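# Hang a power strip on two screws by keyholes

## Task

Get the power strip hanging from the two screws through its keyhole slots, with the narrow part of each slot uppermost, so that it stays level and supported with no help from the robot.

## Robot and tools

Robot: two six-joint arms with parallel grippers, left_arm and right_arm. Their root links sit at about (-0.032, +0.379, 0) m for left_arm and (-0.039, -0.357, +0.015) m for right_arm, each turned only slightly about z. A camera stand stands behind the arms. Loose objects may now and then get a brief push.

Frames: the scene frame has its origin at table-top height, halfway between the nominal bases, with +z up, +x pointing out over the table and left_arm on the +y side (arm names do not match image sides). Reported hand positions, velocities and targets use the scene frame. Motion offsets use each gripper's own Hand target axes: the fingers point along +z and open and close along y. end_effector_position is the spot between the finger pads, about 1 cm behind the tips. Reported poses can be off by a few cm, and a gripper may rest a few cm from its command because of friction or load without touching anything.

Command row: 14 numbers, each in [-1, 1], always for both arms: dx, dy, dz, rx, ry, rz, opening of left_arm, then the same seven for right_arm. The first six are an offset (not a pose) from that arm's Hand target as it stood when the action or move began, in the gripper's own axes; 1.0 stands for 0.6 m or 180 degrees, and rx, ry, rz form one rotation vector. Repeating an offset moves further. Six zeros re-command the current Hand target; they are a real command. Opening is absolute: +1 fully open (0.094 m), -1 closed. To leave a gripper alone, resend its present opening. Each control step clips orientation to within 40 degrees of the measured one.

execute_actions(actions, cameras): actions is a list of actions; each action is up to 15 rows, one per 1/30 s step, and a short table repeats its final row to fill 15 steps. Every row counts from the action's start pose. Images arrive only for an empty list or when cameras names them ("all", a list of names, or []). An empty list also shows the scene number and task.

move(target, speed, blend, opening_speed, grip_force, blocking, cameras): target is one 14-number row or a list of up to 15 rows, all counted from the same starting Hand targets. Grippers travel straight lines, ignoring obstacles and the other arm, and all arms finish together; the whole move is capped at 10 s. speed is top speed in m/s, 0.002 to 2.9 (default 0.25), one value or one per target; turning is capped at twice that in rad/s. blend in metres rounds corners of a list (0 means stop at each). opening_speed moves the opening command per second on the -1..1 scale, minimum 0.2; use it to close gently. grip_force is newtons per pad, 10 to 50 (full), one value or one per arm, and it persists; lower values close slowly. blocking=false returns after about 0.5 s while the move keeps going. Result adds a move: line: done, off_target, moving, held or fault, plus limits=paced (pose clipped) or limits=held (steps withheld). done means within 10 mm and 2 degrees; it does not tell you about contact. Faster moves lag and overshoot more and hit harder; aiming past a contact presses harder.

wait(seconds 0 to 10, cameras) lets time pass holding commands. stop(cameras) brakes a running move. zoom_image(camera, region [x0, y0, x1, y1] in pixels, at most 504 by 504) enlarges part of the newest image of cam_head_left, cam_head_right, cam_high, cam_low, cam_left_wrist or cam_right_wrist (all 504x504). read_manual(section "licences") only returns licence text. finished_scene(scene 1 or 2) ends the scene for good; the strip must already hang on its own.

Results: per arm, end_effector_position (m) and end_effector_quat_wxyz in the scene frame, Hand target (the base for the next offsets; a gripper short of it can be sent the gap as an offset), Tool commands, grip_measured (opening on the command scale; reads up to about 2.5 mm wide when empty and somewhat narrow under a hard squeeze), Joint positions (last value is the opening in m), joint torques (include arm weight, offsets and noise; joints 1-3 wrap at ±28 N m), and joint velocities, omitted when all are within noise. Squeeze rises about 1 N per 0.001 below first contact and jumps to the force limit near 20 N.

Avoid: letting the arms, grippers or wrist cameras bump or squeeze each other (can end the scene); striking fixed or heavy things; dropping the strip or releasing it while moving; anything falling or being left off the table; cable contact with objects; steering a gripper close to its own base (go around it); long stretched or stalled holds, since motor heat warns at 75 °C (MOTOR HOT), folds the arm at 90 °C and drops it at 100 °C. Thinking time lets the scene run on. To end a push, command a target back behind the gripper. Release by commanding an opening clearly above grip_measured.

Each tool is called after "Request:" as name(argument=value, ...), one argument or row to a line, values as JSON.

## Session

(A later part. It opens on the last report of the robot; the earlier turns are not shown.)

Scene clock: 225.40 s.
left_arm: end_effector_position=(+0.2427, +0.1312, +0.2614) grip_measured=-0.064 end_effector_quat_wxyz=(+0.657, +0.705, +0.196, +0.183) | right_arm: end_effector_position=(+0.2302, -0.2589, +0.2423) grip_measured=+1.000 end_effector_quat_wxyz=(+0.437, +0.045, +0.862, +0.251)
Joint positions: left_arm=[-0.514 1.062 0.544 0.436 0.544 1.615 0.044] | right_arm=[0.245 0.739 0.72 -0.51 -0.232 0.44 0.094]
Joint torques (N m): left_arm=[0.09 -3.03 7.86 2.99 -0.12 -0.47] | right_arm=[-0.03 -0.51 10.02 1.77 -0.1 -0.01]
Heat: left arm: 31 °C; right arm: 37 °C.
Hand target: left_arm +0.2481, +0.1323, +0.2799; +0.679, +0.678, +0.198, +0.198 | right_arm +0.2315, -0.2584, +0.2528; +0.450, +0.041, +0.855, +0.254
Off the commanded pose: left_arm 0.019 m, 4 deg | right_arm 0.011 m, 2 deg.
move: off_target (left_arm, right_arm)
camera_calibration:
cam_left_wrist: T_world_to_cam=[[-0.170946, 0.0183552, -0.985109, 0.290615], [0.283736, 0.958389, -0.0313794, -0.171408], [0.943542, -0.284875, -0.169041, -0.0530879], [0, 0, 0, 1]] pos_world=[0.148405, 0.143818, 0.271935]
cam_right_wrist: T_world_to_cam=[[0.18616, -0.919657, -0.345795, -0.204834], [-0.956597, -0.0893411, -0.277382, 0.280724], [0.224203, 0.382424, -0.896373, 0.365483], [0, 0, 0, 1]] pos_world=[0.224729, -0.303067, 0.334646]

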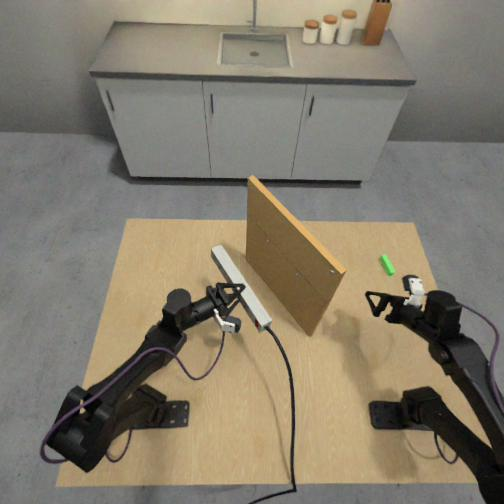

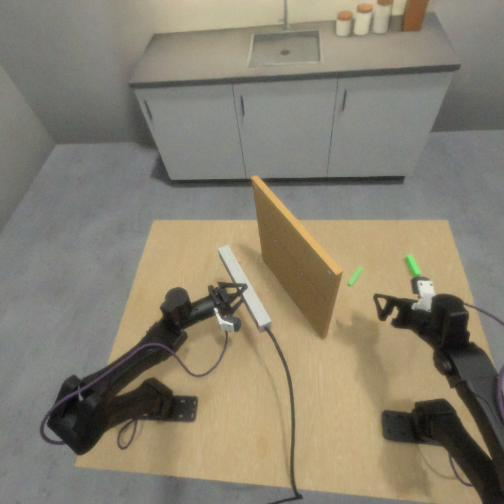

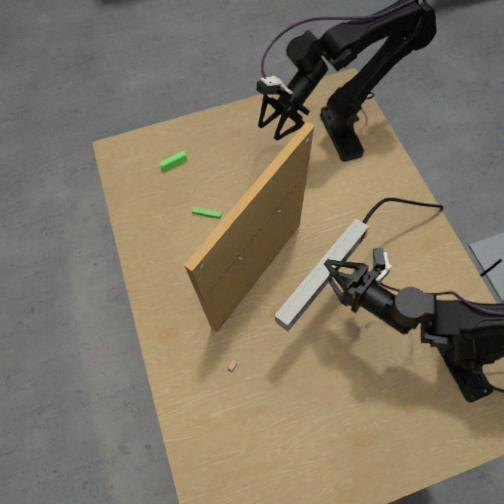

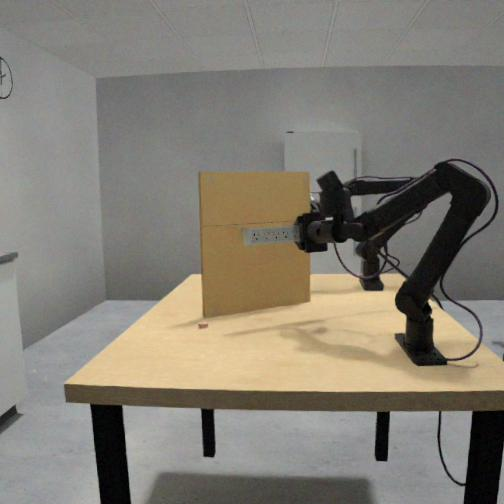

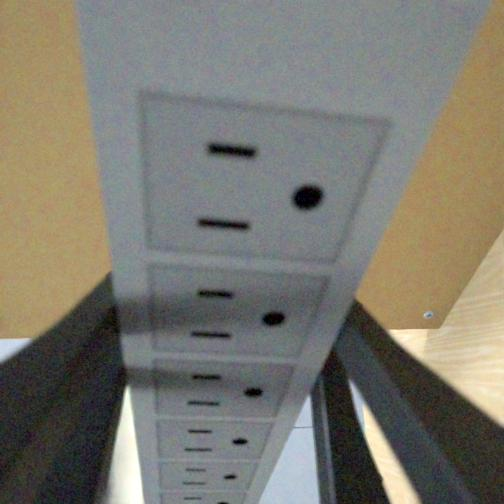

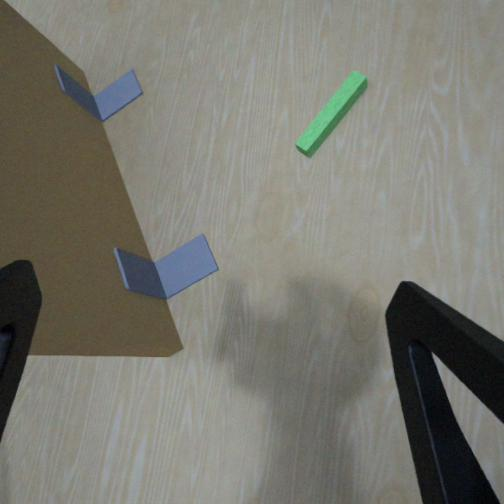

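Request:
move(
  target=[0.005,0.05,0.14,-0.024,0.023,0,-0.6,0,0,0,0,0,0,1],
  cameras=["cam_head_left","cam_head_right","cam_high","cam_low"],
)

Request:
zoom_image(
  camera="cam_head_left",
  region=[210, 200, 330, 340],
)

Request:
zoom_image(
  camera="cam_high",
  region=[180, 150, 340, 350],
)

Request:
zoom_image(
  camera="cam_low",
  region=[190, 160, 340, 330],
)

Scene clock: 265.00 s.
left_arm: end_effector_position=(+0.2758, +0.0618, +0.2624) grip_measured=-0.064 end_effector_quat_wxyz=(+0.657, +0.701, +0.207, +0.186) | right_arm: end_effector_position=(+0.2302, -0.2589, +0.2423) grip_measured=+1.000 end_effector_quat_wxyz=(+0.437, +0.045, +0.862, +0.251)
Joint positions: left_arm=[-0.698 1.361 0.727 0.561 0.342 1.584 0.044] | right_arm=[0.245 0.739 0.72 -0.51 -0.232 0.44 0.094]
Joint torques (N m): left_arm=[0.28 -5.53 12.03 3.35 -0.76 -0.52] | right_arm=[-0.03 -0.51 10.02 1.77 -0.1 -0.01]
Heat: left arm: 37 °C; right arm: 37 °C.
Hand target: left_arm +0.2959, +0.0632, +0.3098; +0.696, +0.645, +0.215, +0.230 | right_arm +0.2315, -0.2584, +0.2528; +0.450, +0.041, +0.855, +0.254
Off the commanded pose: left_arm 0.052 m, 9 deg | right_arm 0.011 m, 2 deg.
move: off_target (left_arm, right_arm)
Images, in order (width x height): cam_head_left 504x504, cam_head_right 504x504, cam_high 504x504, cam_low 504x504.

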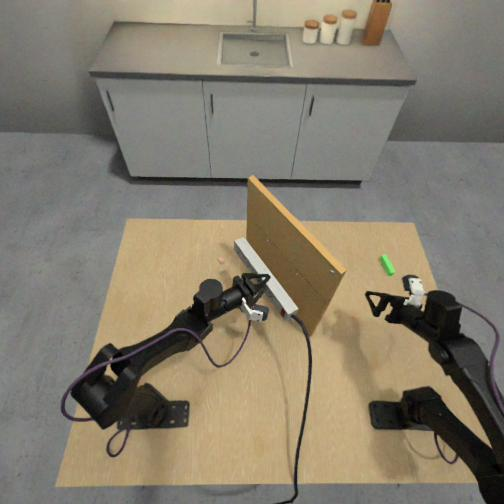

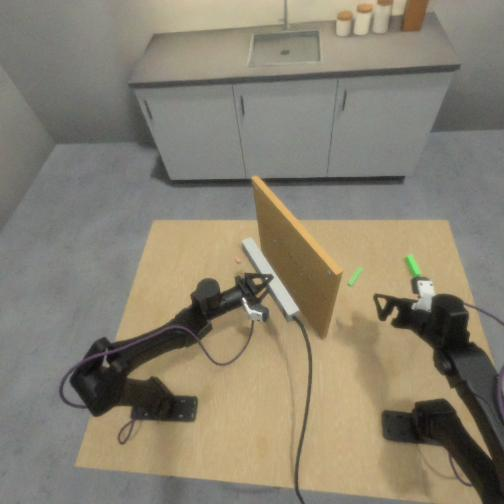

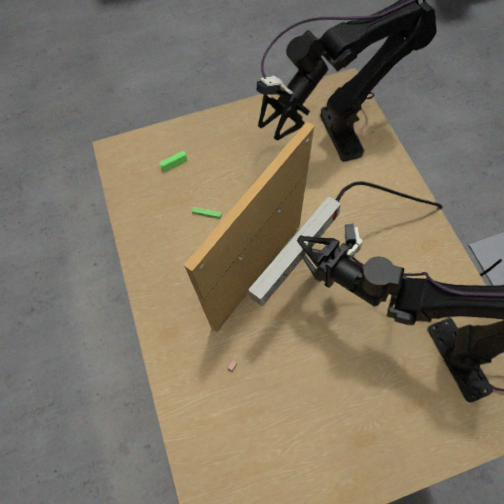

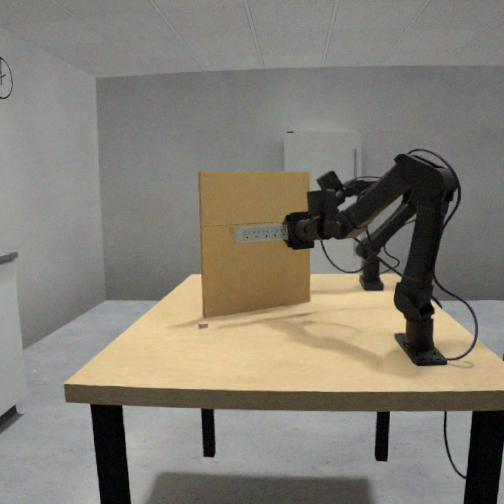

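Scaled by 3.600 from the camera's 504x504 image, which has a finer 720x720 frame.

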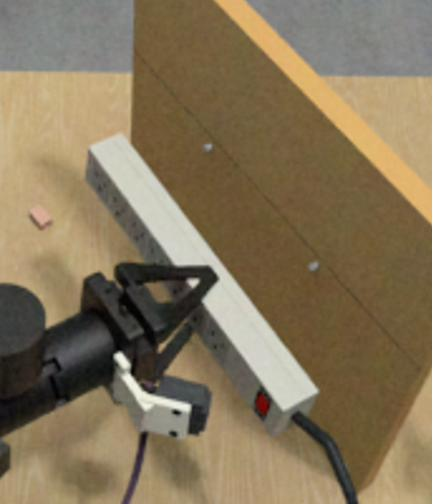

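Scaled by 2.520 from the camera's 504x504 image, which has a finer 720x720 frame.

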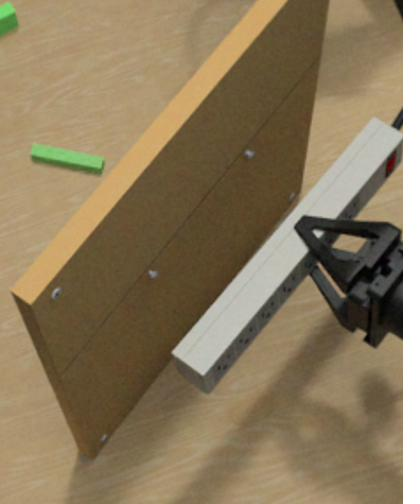

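Scaled by 2.965 from the camera's 504x504 image, which has a finer 720x720 frame.

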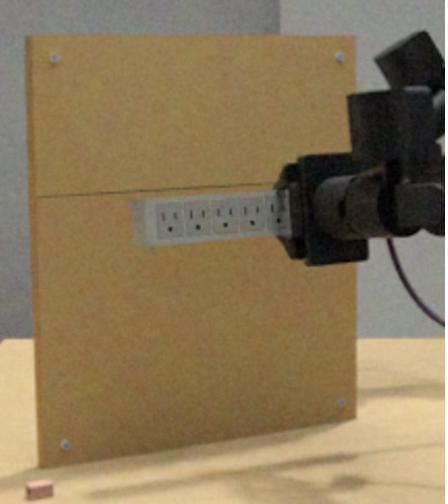

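Request:
move(
  target=[0.023,0.05,0.05,-0.03,0.015,0,-0.6,0,0,0,0,0,0,1],
  cameras=["cam_head_left","cam_head_right","cam_high","cam_low"],
)

Request:
zoom_image(
  camera="cam_head_left",
  region=[210, 200, 330, 340],
)

Request:
zoom_image(
  camera="cam_high",
  region=[180, 150, 340, 350],
)

Request:
zoom_image(
  camera="cam_low",
  region=[190, 160, 340, 330],
)

Scene clock: 287.97 s.
left_arm: end_effector_position=(+0.3093, +0.0468, +0.2978) grip_measured=-0.064 end_effector_quat_wxyz=(+0.684, +0.662, +0.213, +0.223) | right_arm: end_effector_position=(+0.2302, -0.2589, +0.2423) grip_measured=+1.000 end_effector_quat_wxyz=(+0.437, +0.045, +0.862, +0.251)
Joint positions: left_arm=[-0.704 1.475 0.861 0.65 0.272 1.565 0.044] | right_arm=[0.245 0.739 0.72 -0.51 -0.232 0.44 0.094]
Joint torques (N m): left_arm=[0.16 -6.26 12.07 3.21 -0.63 -0.48] | right_arm=[-0.02 -0.51 10.02 1.77 -0.1 -0.01]
Heat: left arm: 45 °C; right arm: 38 °C.
Hand target: left_arm +0.3235, +0.0492, +0.3420; +0.721, +0.606, +0.220, +0.255 | right_arm +0.2315, -0.2584, +0.2528; +0.450, +0.041, +0.855, +0.254
Off the commanded pose: left_arm 0.046 m, 9 deg | right_arm 0.011 m, 2 deg.
move: off_target (left_arm, right_arm)
Images, in order (width x height): cam_head_left 504x504, cam_head_right 504x504, cam_high 504x504, cam_low 504x504.

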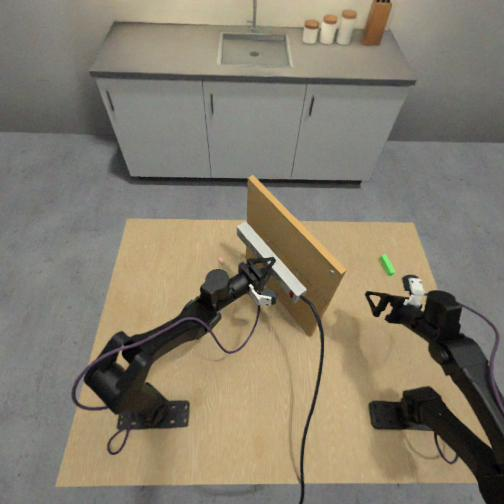

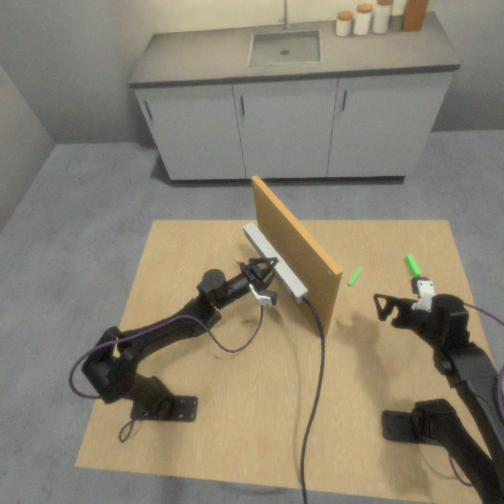

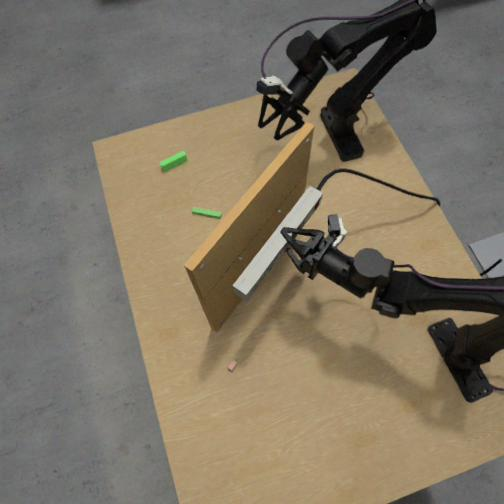

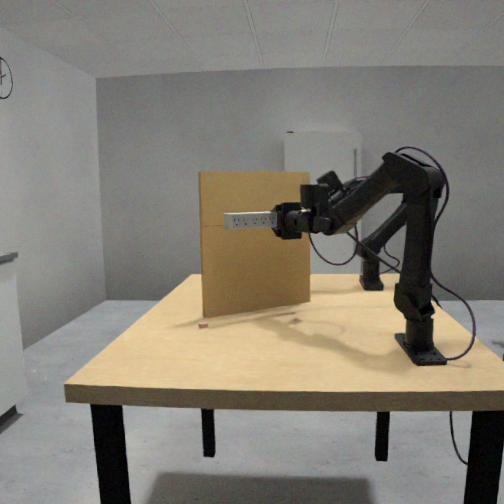

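Scaled by 3.600 from the camera's 504x504 image, which has a finer 720x720 frame.

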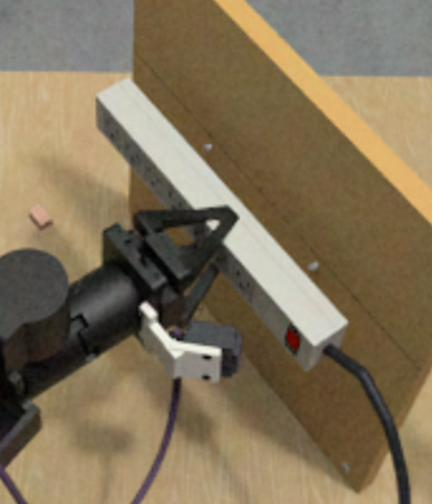

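Scaled by 2.520 from the camera's 504x504 image, which has a finer 720x720 frame.

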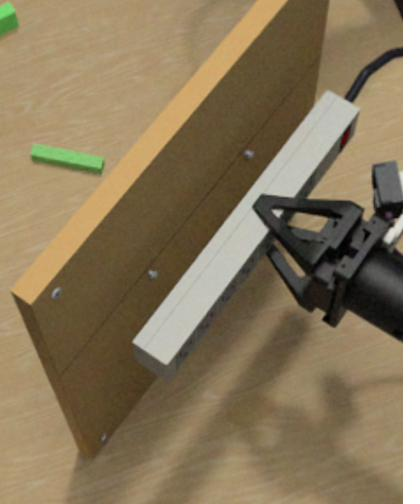

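Scaled by 2.965 from the camera's 504x504 image, which has a finer 720x720 frame.

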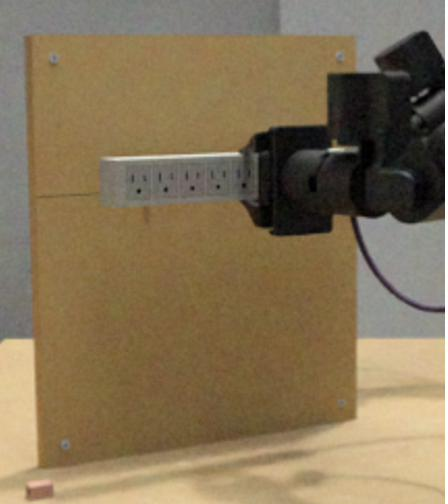

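Request:
move(
  target=[
    [0,-0.03,0,0,-0.006,0,-0.6,0,0,0,0,0,0,1],
    [0.002,-0.035,0.06,0,-0.006,0,-0.6,0,0,0,0,0,0,1],
  ],
  speed=0.06,
  cameras=["cam_head_left","cam_high","cam_low"],
)

Request:
zoom_image(
  camera="cam_head_left",
  region=[210, 200, 330, 340],
)

Request:
zoom_image(
  camera="cam_high",
  region=[180, 150, 340, 350],
)

Request:
zoom_image(
  camera="cam_low",
  region=[190, 160, 340, 330],
)

Scene clock: 310.10 s.
left_arm: end_effector_position=(+0.3291, +0.0236, +0.2881) grip_measured=-0.064 end_effector_quat_wxyz=(+0.691, +0.658, +0.204, +0.220) | right_arm: end_effector_position=(+0.2302, -0.2589, +0.2423) grip_measured=+1.000 end_effector_quat_wxyz=(+0.437, +0.045, +0.862, +0.251)
Joint positions: left_arm=[-0.713 1.617 0.938 0.732 0.28 1.564 0.044] | right_arm=[0.245 0.739 0.72 -0.51 -0.232 0.44 0.094]
Joint torques (N m): left_arm=[-0.12 -5.39 14.27 3.03 -0.63 -0.45] | right_arm=[-0.03 -0.51 10.02 1.77 -0.1 0]
Heat: left arm: 49 °C; right arm: 38 °C.
Hand target: left_arm +0.3490, +0.0198, +0.3275; +0.723, +0.608, +0.214, +0.249 | right_arm +0.2315, -0.2584, +0.2528; +0.450, +0.041, +0.855, +0.254
Off the commanded pose: left_arm 0.044 m, 8 deg | right_arm 0.011 m, 2 deg.
move: off_target (left_arm, right_arm)
Images, in order (width x height): cam_head_left 504x504, cam_high 504x504, cam_low 504x504.

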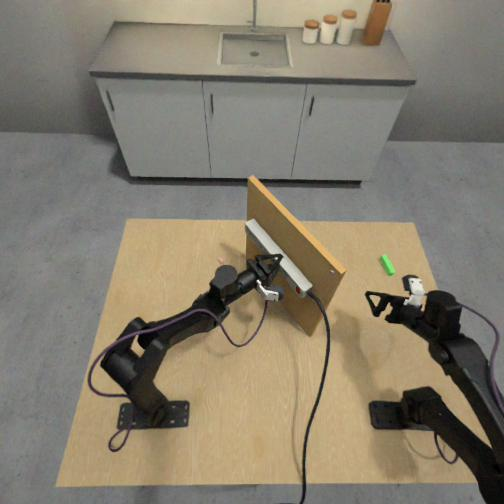

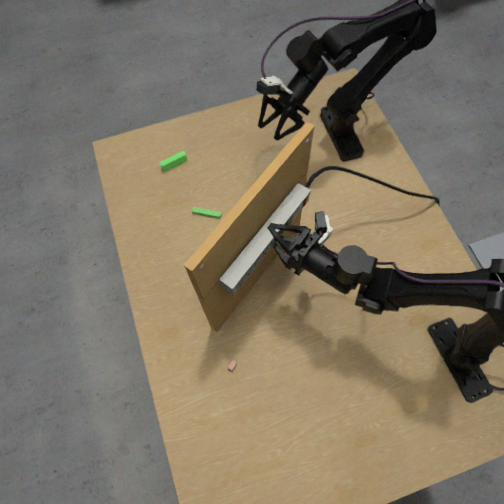

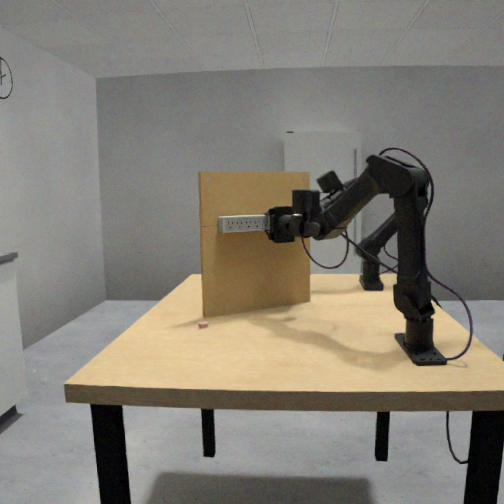

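Scaled by 3.600 from the camera's 504x504 image, which has a finer 720x720 frame.

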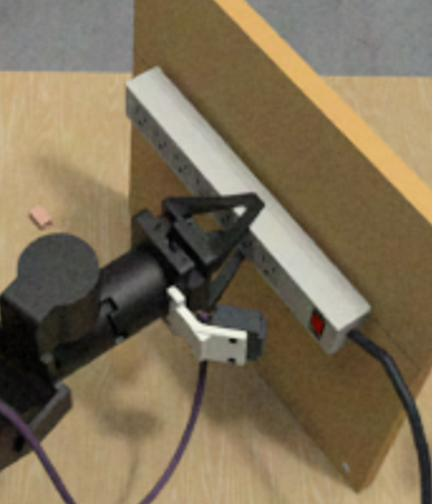

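Scaled by 2.520 from the camera's 504x504 image, which has a finer 720x720 frame.

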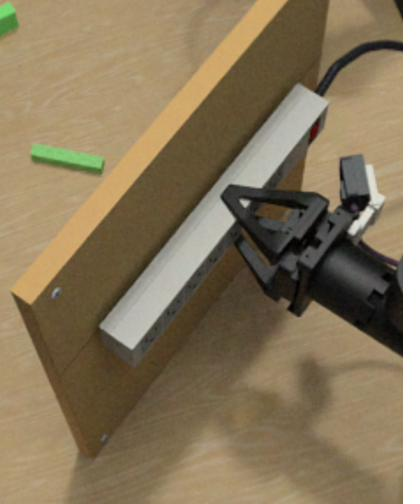

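Scaled by 2.965 from the camera's 504x504 image, which has a finer 720x720 frame.

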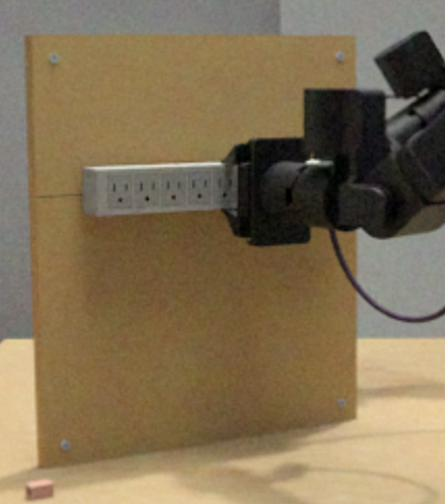

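Request:
move(
  target=[
    [0,-0.005,0.03,0,0,0,-0.6,0,0,0,0,0,0,1],
  ],
  speed=0.06,
  cameras=["cam_head_left","cam_high","cam_low"],
)

Request:
zoom_image(
  camera="cam_head_left",
  region=[210, 200, 330, 340],
)

Request:
zoom_image(
  camera="cam_high",
  region=[180, 150, 340, 350],
)

Request:
zoom_image(
  camera="cam_low",
  region=[190, 160, 340, 330],
)

Scene clock: 328.50 s.
left_arm: end_effector_position=(+0.3283, +0.0208, +0.2881) grip_measured=-0.064 end_effector_quat_wxyz=(+0.692, +0.660, +0.198, +0.214) | right_arm: end_effector_position=(+0.2302, -0.2589, +0.2423) grip_measured=+1.000 end_effector_quat_wxyz=(+0.437, +0.045, +0.862, +0.251)
Joint positions: left_arm=[-0.711 1.625 0.947 0.73 0.301 1.564 0.044] | right_arm=[0.245 0.739 0.72 -0.51 -0.232 0.44 0.094]
Joint torques (N m): left_arm=[-1.29 -2.07 18.29 3.1 -0.96 -0.47] | right_arm=[-0.03 -0.51 10 1.77 -0.1 0]
Heat: left arm: 47 °C; right arm: 38 °C.
Hand target: left_arm +0.3604, +0.0056, +0.3275; +0.723, +0.608, +0.214, +0.249 | right_arm +0.2315, -0.2584, +0.2528; +0.450, +0.041, +0.855, +0.254
Off the commanded pose: left_arm 0.053 m, 8 deg | right_arm 0.011 m, 2 deg.
move: off_target (left_arm, right_arm)
Images, in order (width x height): cam_head_left 504x504, cam_high 504x504, cam_low 504x504.

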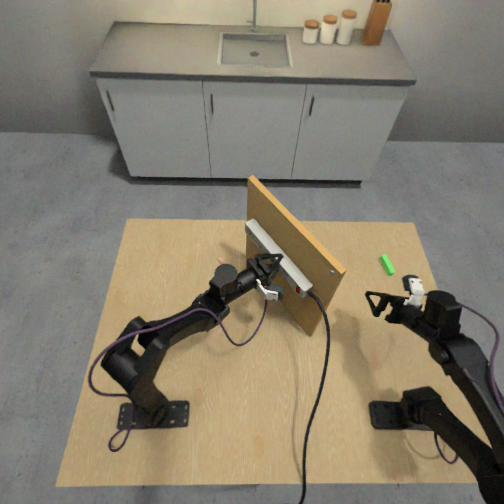

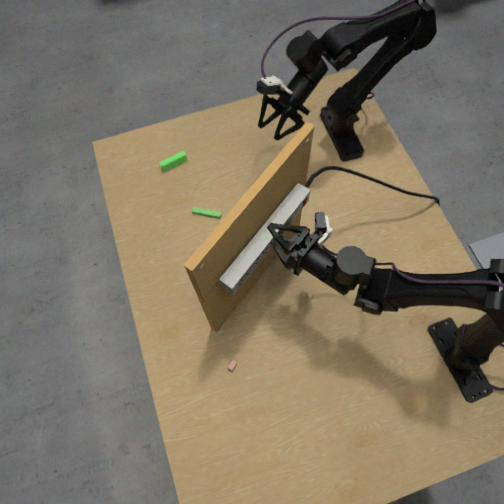

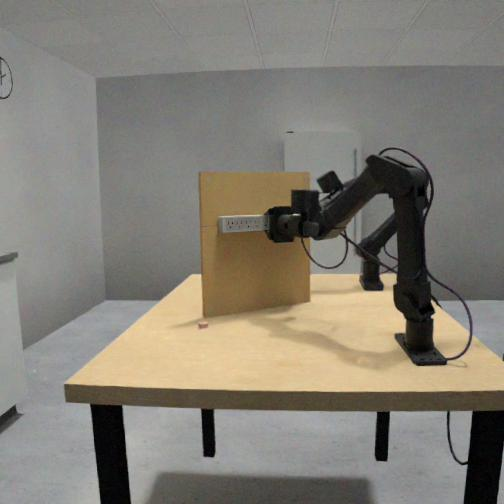

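Scaled by 3.600 from the camera's 504x504 image, which has a finer 720x720 frame.

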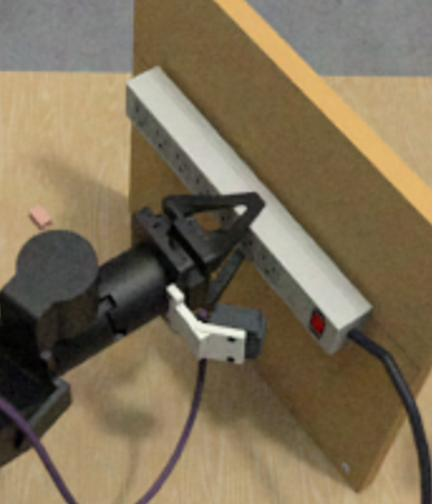

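Scaled by 2.520 from the camera's 504x504 image, which has a finer 720x720 frame.

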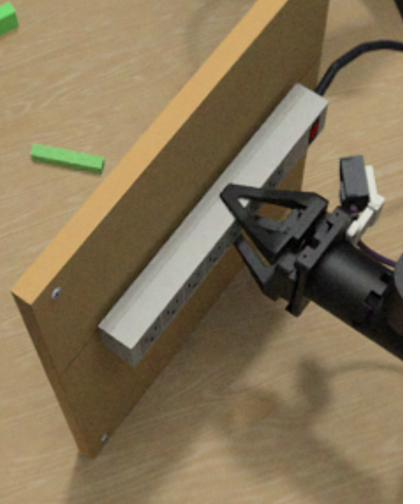

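Scaled by 2.965 from the camera's 504x504 image, which has a finer 720x720 frame.

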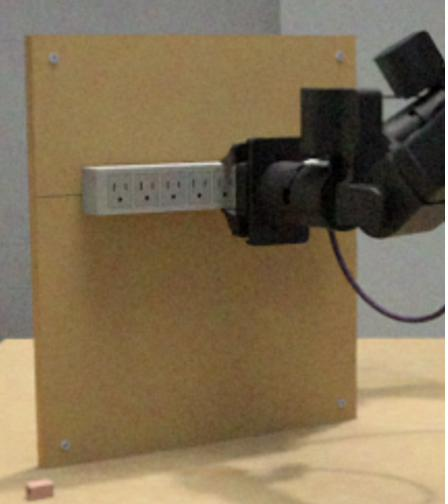

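Request:
move(
  target=[
    [0,-0.007,-0.05,0,0,0,-0.6,0,0,0,0,0,0,1],
    [0,-0.007,0,0,0,0,-0.6,0,0,0,0,0,0,1],
  ],
  speed=0.08,
)

Request:
move(
  target=[
    [0,-0.005,-0.05,0,0,0,-0.6,0,0,0,0,0,0,1],
    [0,-0.005,0,0,0,0,-0.6,0,0,0,0,0,0,1],
  ],
  speed=0.08,
)

Request:
move(
  target=[
    [0,-0.005,-0.05,0,0,0,-0.6,0,0,0,0,0,0,1],
    [0,-0.005,0,0,0,0,-0.6,0,0,0,0,0,0,1],
  ],
  speed=0.08,
  cameras=["cam_high","cam_low"],
)

Request:
zoom_image(
  camera="cam_low",
  region=[190, 160, 340, 330],
)

Request:
zoom_image(
  camera="cam_high",
  region=[180, 150, 340, 350],
)

Scene clock: 374.67 s.
left_arm: end_effector_position=(+0.3282, +0.0208, +0.2877) grip_measured=-0.064 end_effector_quat_wxyz=(+0.696, +0.657, +0.196, +0.214) | right_arm: end_effector_position=(+0.2302, -0.2589, +0.2423) grip_measured=+1.000 end_effector_quat_wxyz=(+0.437, +0.045, +0.862, +0.251)
Joint positions: left_arm=[-0.711 1.631 0.94 0.755 0.302 1.561 0.044] | right_arm=[0.245 0.739 0.72 -0.51 -0.232 0.44 0.094]
Joint torques (N m): left_arm=[-1.32 -1.72 18.33 2.99 -1.06 -0.45] | right_arm=[-0.02 -0.51 10.02 1.76 -0.1 -0.01]
Heat: left arm: 46 °C; right arm: 39 °C.
Hand target: left_arm +0.3608, +0.0049, +0.3235; +0.723, +0.608, +0.214, +0.249 | right_arm +0.2315, -0.2584, +0.2528; +0.450, +0.041, +0.855, +0.254
Off the commanded pose: left_arm 0.051 m, 8 deg | right_arm 0.011 m, 2 deg.
move: off_target (left_arm, right_arm)

Scene clock: 376.03 s.
left_arm: end_effector_position=(+0.3282, +0.0210, +0.2872) grip_measured=-0.064 end_effector_quat_wxyz=(+0.699, +0.653, +0.195, +0.215) | right_arm: end_effector_position=(+0.2302, -0.2589, +0.2423) grip_measured=+1.000 end_effector_quat_wxyz=(+0.437, +0.045, +0.862, +0.251)
Joint positions: left_arm=[-0.71 1.637 0.933 0.778 0.304 1.557 0.044] | right_arm=[0.245 0.739 0.72 -0.51 -0.232 0.44 0.094]
Joint torques (N m): left_arm=[-1.57 -1.14 18.54 2.83 -1.05 -0.37] | right_arm=[-0.03 -0.51 10.02 1.77 -0.1 -0.01]
Heat: left arm: 46 °C; right arm: 39 °C.
Hand target: left_arm +0.3612, +0.0046, +0.3204; +0.723, +0.608, +0.214, +0.249 | right_arm +0.2315, -0.2584, +0.2528; +0.450, +0.041, +0.855, +0.254
Off the commanded pose: left_arm 0.050 m, 7 deg | right_arm 0.011 m, 2 deg.
move: off_target (left_arm, right_arm)

Scene clock: 377.50 s.
left_arm: end_effector_position=(+0.3282, +0.0208, +0.2870) grip_measured=-0.064 end_effector_quat_wxyz=(+0.703, +0.650, +0.192, +0.215) | right_arm: end_effector_position=(+0.2302, -0.2589, +0.2423) grip_measured=+1.000 end_effector_quat_wxyz=(+0.437, +0.045, +0.862, +0.251)
Joint positions: left_arm=[-0.709 1.644 0.927 0.803 0.309 1.555 0.044] | right_arm=[0.245 0.739 0.72 -0.51 -0.232 0.44 0.094]
Joint torques (N m): left_arm=[-1.72 -1.36 18.4 2.69 -1.09 -0.34] | right_arm=[-0.03 -0.51 10.02 1.76 -0.1 -0.01]
Heat: left arm: 46 °C; right arm: 39 °C.
Hand target: left_arm +0.3614, +0.0041, +0.3176; +0.723, +0.608, +0.214, +0.249 | right_arm +0.2315, -0.2584, +0.2528; +0.450, +0.041, +0.855, +0.254
Off the commanded pose: left_arm 0.048 m, 7 deg | right_arm 0.011 m, 2 deg.
move: off_target (left_arm, right_arm)
Images, in order (width x height): cam_high 504x504, cam_low 504x504.

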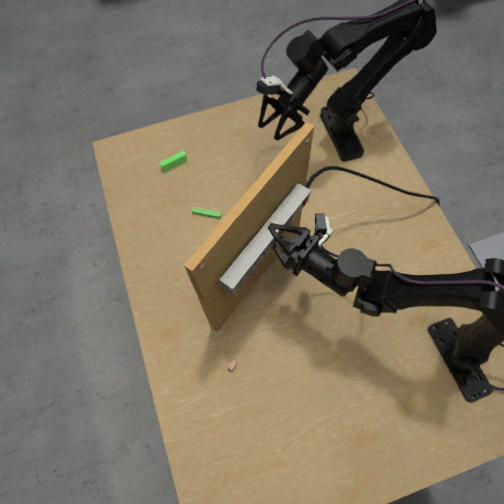

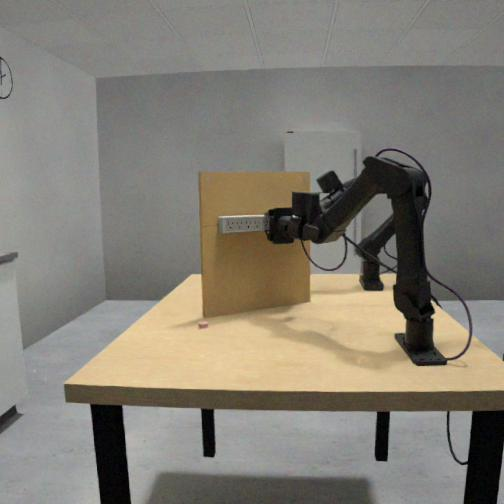

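Scaled by 2.965 from the camera's 504x504 image, which has a finer 720x720 frame.

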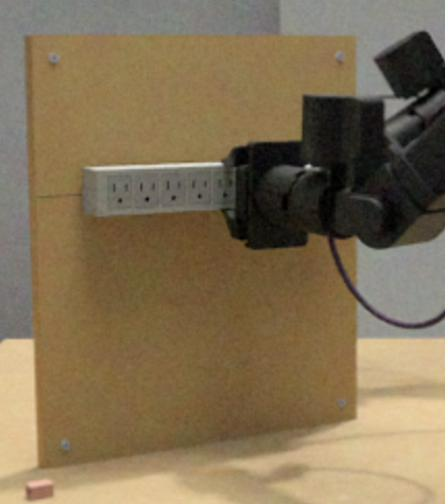

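Scaled by 2.520 from the camera's 504x504 image, which has a finer 720x720 frame.

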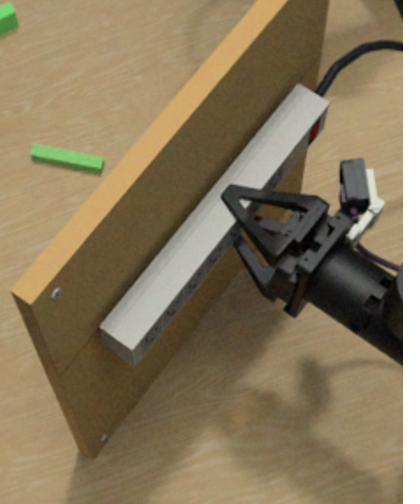

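Request:
move(
  target=[
    [0,-0.004,-0.1,0,0,0,-0.6,0,0,0,0,0,0,1],
    [0,-0.004,-0.02,0,0,0,-0.6,0,0,0,0,0,0,1],
  ],
  speed=0.08,
)

Request:
move(
  target=[
    [0,-0.005,-0.07,0,0,0,-0.6,0,0,0,0,0,0,1],
    [0,-0.005,0,0,0,0,-0.6,0,0,0,0,0,0,1],
  ],
  speed=0.08,
  cameras=["cam_high","cam_low","cam_head_left"],
)

Request:
zoom_image(
  camera="cam_low",
  region=[190, 160, 340, 330],
)

Request:
zoom_image(
  camera="cam_high",
  region=[180, 150, 340, 350],
)

Scene clock: 390.17 s.
left_arm: end_effector_position=(+0.3300, +0.0225, +0.2825) grip_measured=-0.064 end_effector_quat_wxyz=(+0.703, +0.646, +0.200, +0.221) | right_arm: end_effector_position=(+0.2302, -0.2589, +0.2423) grip_measured=+1.000 end_effector_quat_wxyz=(+0.437, +0.045, +0.862, +0.251)
Joint positions: left_arm=[-0.712 1.652 0.912 0.828 0.284 1.55 0.044] | right_arm=[0.245 0.739 0.72 -0.51 -0.232 0.44 0.094]
Joint torques (N m): left_arm=[-0.75 -3.75 16.12 2.65 -0.8 -0.29] | right_arm=[-0.03 -0.51 10 1.76 -0.1 -0.01]
Heat: left arm: 47 °C; right arm: 39 °C.
Hand target: left_arm +0.3543, +0.0130, +0.3131; +0.723, +0.608, +0.214, +0.249 | right_arm +0.2315, -0.2584, +0.2528; +0.450, +0.041, +0.855, +0.254
Off the commanded pose: left_arm 0.040 m, 6 deg | right_arm 0.011 m, 2 deg.
move: off_target (left_arm, right_arm)

Scene clock: 392.03 s.
left_arm: end_effector_position=(+0.3320, +0.0233, +0.2779) grip_measured=-0.064 end_effector_quat_wxyz=(+0.700, +0.647, +0.205, +0.223) | right_arm: end_effector_position=(+0.2302, -0.2589, +0.2423) grip_measured=+1.000 end_effector_quat_wxyz=(+0.437, +0.045, +0.862, +0.251)
Joint positions: left_arm=[-0.712 1.659 0.907 0.835 0.275 1.55 0.044] | right_arm=[0.245 0.739 0.72 -0.51 -0.232 0.44 0.094]
Joint torques (N m): left_arm=[-0.96 -3.7 16.12 2.64 -0.71 -0.3] | right_arm=[-0.03 -0.51 10 1.77 -0.1 -0.01]
Heat: left arm: 47 °C; right arm: 39 °C.
Hand target: left_arm +0.3547, +0.0127, +0.3101; +0.723, +0.608, +0.214, +0.249 | right_arm +0.2315, -0.2584, +0.2528; +0.450, +0.041, +0.855, +0.254
Off the commanded pose: left_arm 0.041 m, 6 deg | right_arm 0.011 m, 2 deg.
move: off_target (left_arm, right_arm)
Images, in order (width x height): cam_head_left 504x504, cam_high 504x504, cam_low 504x504.

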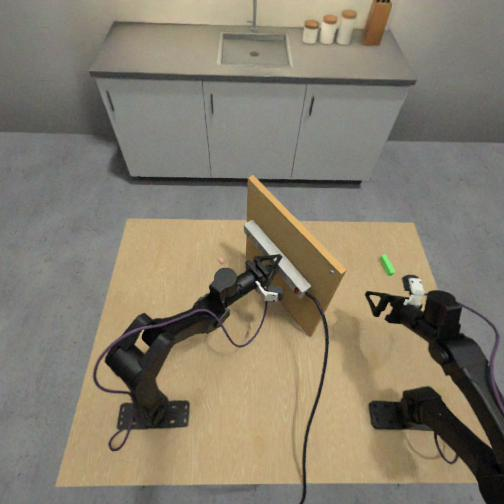

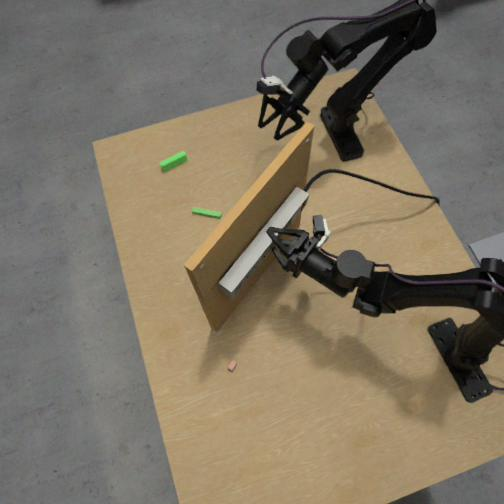

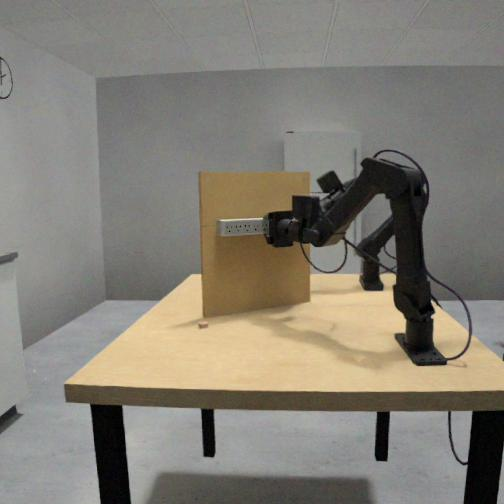

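Scaled by 2.965 from the camera's 504x504 image, which has a finer 720x720 frame.

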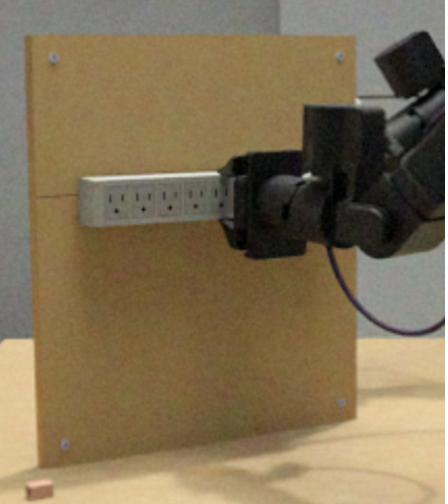

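Scaled by 2.520 from the camera's 504x504 image, which has a finer 720x720 frame.

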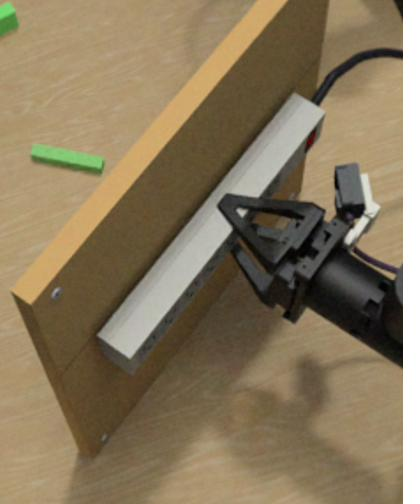

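Request:
move(
  target=[
    [-0.008,0.002,-0.07,0,0,0,-0.6,0,0,0,0,0,0,1],
    [-0.008,0.002,0,0,0,0,-0.6,0,0,0,0,0,0,1],
  ],
  speed=0.08,
)

Request:
move(
  target=[
    [0,-0.005,-0.07,0,0,0,-0.6,0,0,0,0,0,0,1],
    [0,-0.005,0,0,0,0,-0.6,0,0,0,0,0,0,1],
  ],
  speed=0.08,
)

Request:
move(
  target=[
    [0,-0.005,-0.07,0,0,0,-0.6,0,0,0,0,0,0,1],
    [0,-0.005,0,0,0,0,-0.6,0,0,0,0,0,0,1],
  ],
  speed=0.08,
)

Request:
move(
  target=[
    [0,-0.005,-0.07,0,0,0,-0.6,0,0,0,0,0,0,1],
    [0,-0.005,0,0,0,0,-0.6,0,0,0,0,0,0,1],
  ],
  speed=0.08,
  cameras=["cam_high","cam_low","cam_head_left"],
)

Request:
zoom_image(
  camera="cam_low",
  region=[190, 160, 340, 330],
)

Request:
zoom_image(
  camera="cam_head_left",
  region=[210, 200, 330, 340],
)

Scene clock: 419.20 s.
left_arm: end_effector_position=(+0.3282, +0.0201, +0.2790) grip_measured=-0.064 end_effector_quat_wxyz=(+0.700, +0.647, +0.205, +0.222) | right_arm: end_effector_position=(+0.2302, -0.2589, +0.2423) grip_measured=+1.000 end_effector_quat_wxyz=(+0.437, +0.045, +0.862, +0.251)
Joint positions: left_arm=[-0.726 1.654 0.906 0.829 0.262 1.55 0.044] | right_arm=[0.245 0.739 0.72 -0.51 -0.232 0.44 0.094]
Joint torques (N m): left_arm=[-0.9 -4.04 15.83 2.72 -0.72 -0.25] | right_arm=[-0.03 -0.51 10.02 1.77 -0.1 -0.01]
Heat: left arm: 49 °C; right arm: 39 °C.
Hand target: left_arm +0.3508, +0.0099, +0.3113; +0.723, +0.608, +0.214, +0.249 | right_arm +0.2315, -0.2584, +0.2528; +0.450, +0.041, +0.855, +0.254
Off the commanded pose: left_arm 0.041 m, 6 deg | right_arm 0.011 m, 2 deg.
move: off_target (left_arm, right_arm)

Scene clock: 421.10 s.
left_arm: end_effector_position=(+0.3280, +0.0192, +0.2762) grip_measured=-0.064 end_effector_quat_wxyz=(+0.700, +0.648, +0.203, +0.221) | right_arm: end_effector_position=(+0.2302, -0.2589, +0.2423) grip_measured=+1.000 end_effector_quat_wxyz=(+0.437, +0.045, +0.862, +0.251)
Joint positions: left_arm=[-0.726 1.662 0.902 0.841 0.267 1.551 0.044] | right_arm=[0.245 0.739 0.72 -0.51 -0.232 0.44 0.094]
Joint torques (N m): left_arm=[-0.94 -4.41 15.88 2.7 -0.76 -0.29] | right_arm=[-0.03 -0.51 10.02 1.77 -0.1 -0.01]
Heat: left arm: 49 °C; right arm: 39 °C.
Hand target: left_arm +0.3510, +0.0094, +0.3086; +0.723, +0.608, +0.214, +0.249 | right_arm +0.2315, -0.2584, +0.2528; +0.450, +0.041, +0.855, +0.254
Off the commanded pose: left_arm 0.041 m, 6 deg | right_arm 0.011 m, 2 deg.
move: off_target (left_arm, right_arm)

Scene clock: 422.97 s.
left_arm: end_effector_position=(+0.3283, +0.0201, +0.2731) grip_measured=-0.064 end_effector_quat_wxyz=(+0.700, +0.647, +0.205, +0.223) | right_arm: end_effector_position=(+0.2302, -0.2589, +0.2423) grip_measured=+1.000 end_effector_quat_wxyz=(+0.437, +0.045, +0.862, +0.251)
Joint positions: left_arm=[-0.726 1.666 0.892 0.856 0.261 1.552 0.044] | right_arm=[0.245 0.739 0.72 -0.51 -0.232 0.44 0.094]
Joint torques (N m): left_arm=[-0.75 -3.59 16.31 2.66 -0.71 -0.25] | right_arm=[-0.02 -0.51 10.02 1.76 -0.1 -0.01]
Heat: left arm: 49 °C; right arm: 39 °C.
Hand target: left_arm +0.3513, +0.0090, +0.3054; +0.723, +0.608, +0.213, +0.249 | right_arm +0.2315, -0.2584, +0.2528; +0.450, +0.041, +0.855, +0.254
Off the commanded pose: left_arm 0.041 m, 6 deg | right_arm 0.011 m, 2 deg.
move: off_target (left_arm, right_arm)

Scene clock: 424.83 s.
left_arm: end_effector_position=(+0.3287, +0.0200, +0.2698) grip_measured=-0.064 end_effector_quat_wxyz=(+0.700, +0.647, +0.205, +0.223) | right_arm: end_effector_position=(+0.2302, -0.2589, +0.2423) grip_measured=+1.000 end_effector_quat_wxyz=(+0.437, +0.045, +0.862, +0.251)
Joint positions: left_arm=[-0.726 1.674 0.887 0.869 0.259 1.551 0.044] | right_arm=[0.245 0.739 0.72 -0.51 -0.232 0.44 0.094]
Joint torques (N m): left_arm=[-0.94 -3.89 16.38 2.73 -0.67 -0.33] | right_arm=[-0.02 -0.51 10 1.77 -0.1 -0.01]
Heat: left arm: 49 °C; right arm: 39 °C.
Hand target: left_arm +0.3516, +0.0085, +0.3025; +0.723, +0.608, +0.214, +0.249 | right_arm +0.2315, -0.2584, +0.2528; +0.450, +0.041, +0.855, +0.254
Off the commanded pose: left_arm 0.041 m, 6 deg | right_arm 0.011 m, 2 deg.
move: off_target (left_arm, right_arm)
Images, in order (width x height): cam_head_left 504x504, cam_high 504x504, cam_low 504x504.

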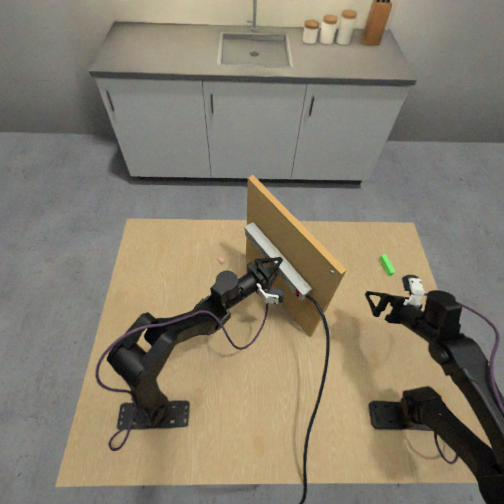

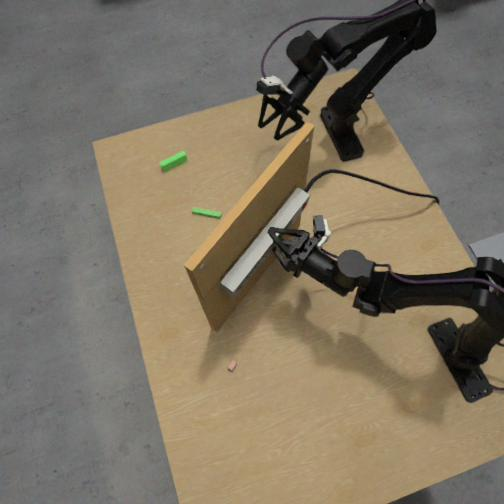

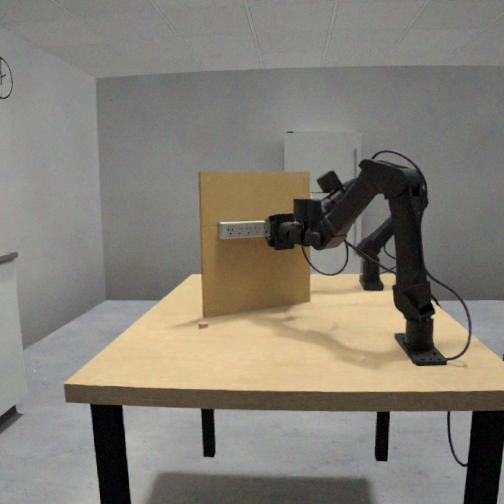

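Scaled by 2.965 from the camera's 504x504 image, which has a finer 720x720 frame.

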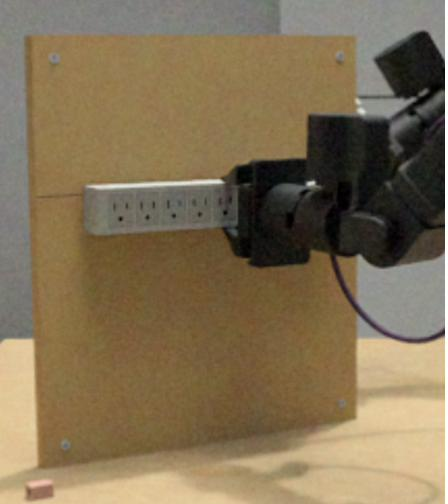

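Scaled by 3.600 from the camera's 504x504 image, which has a finer 720x720 frame.

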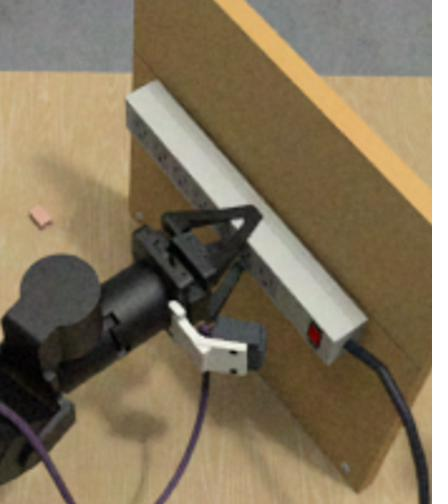

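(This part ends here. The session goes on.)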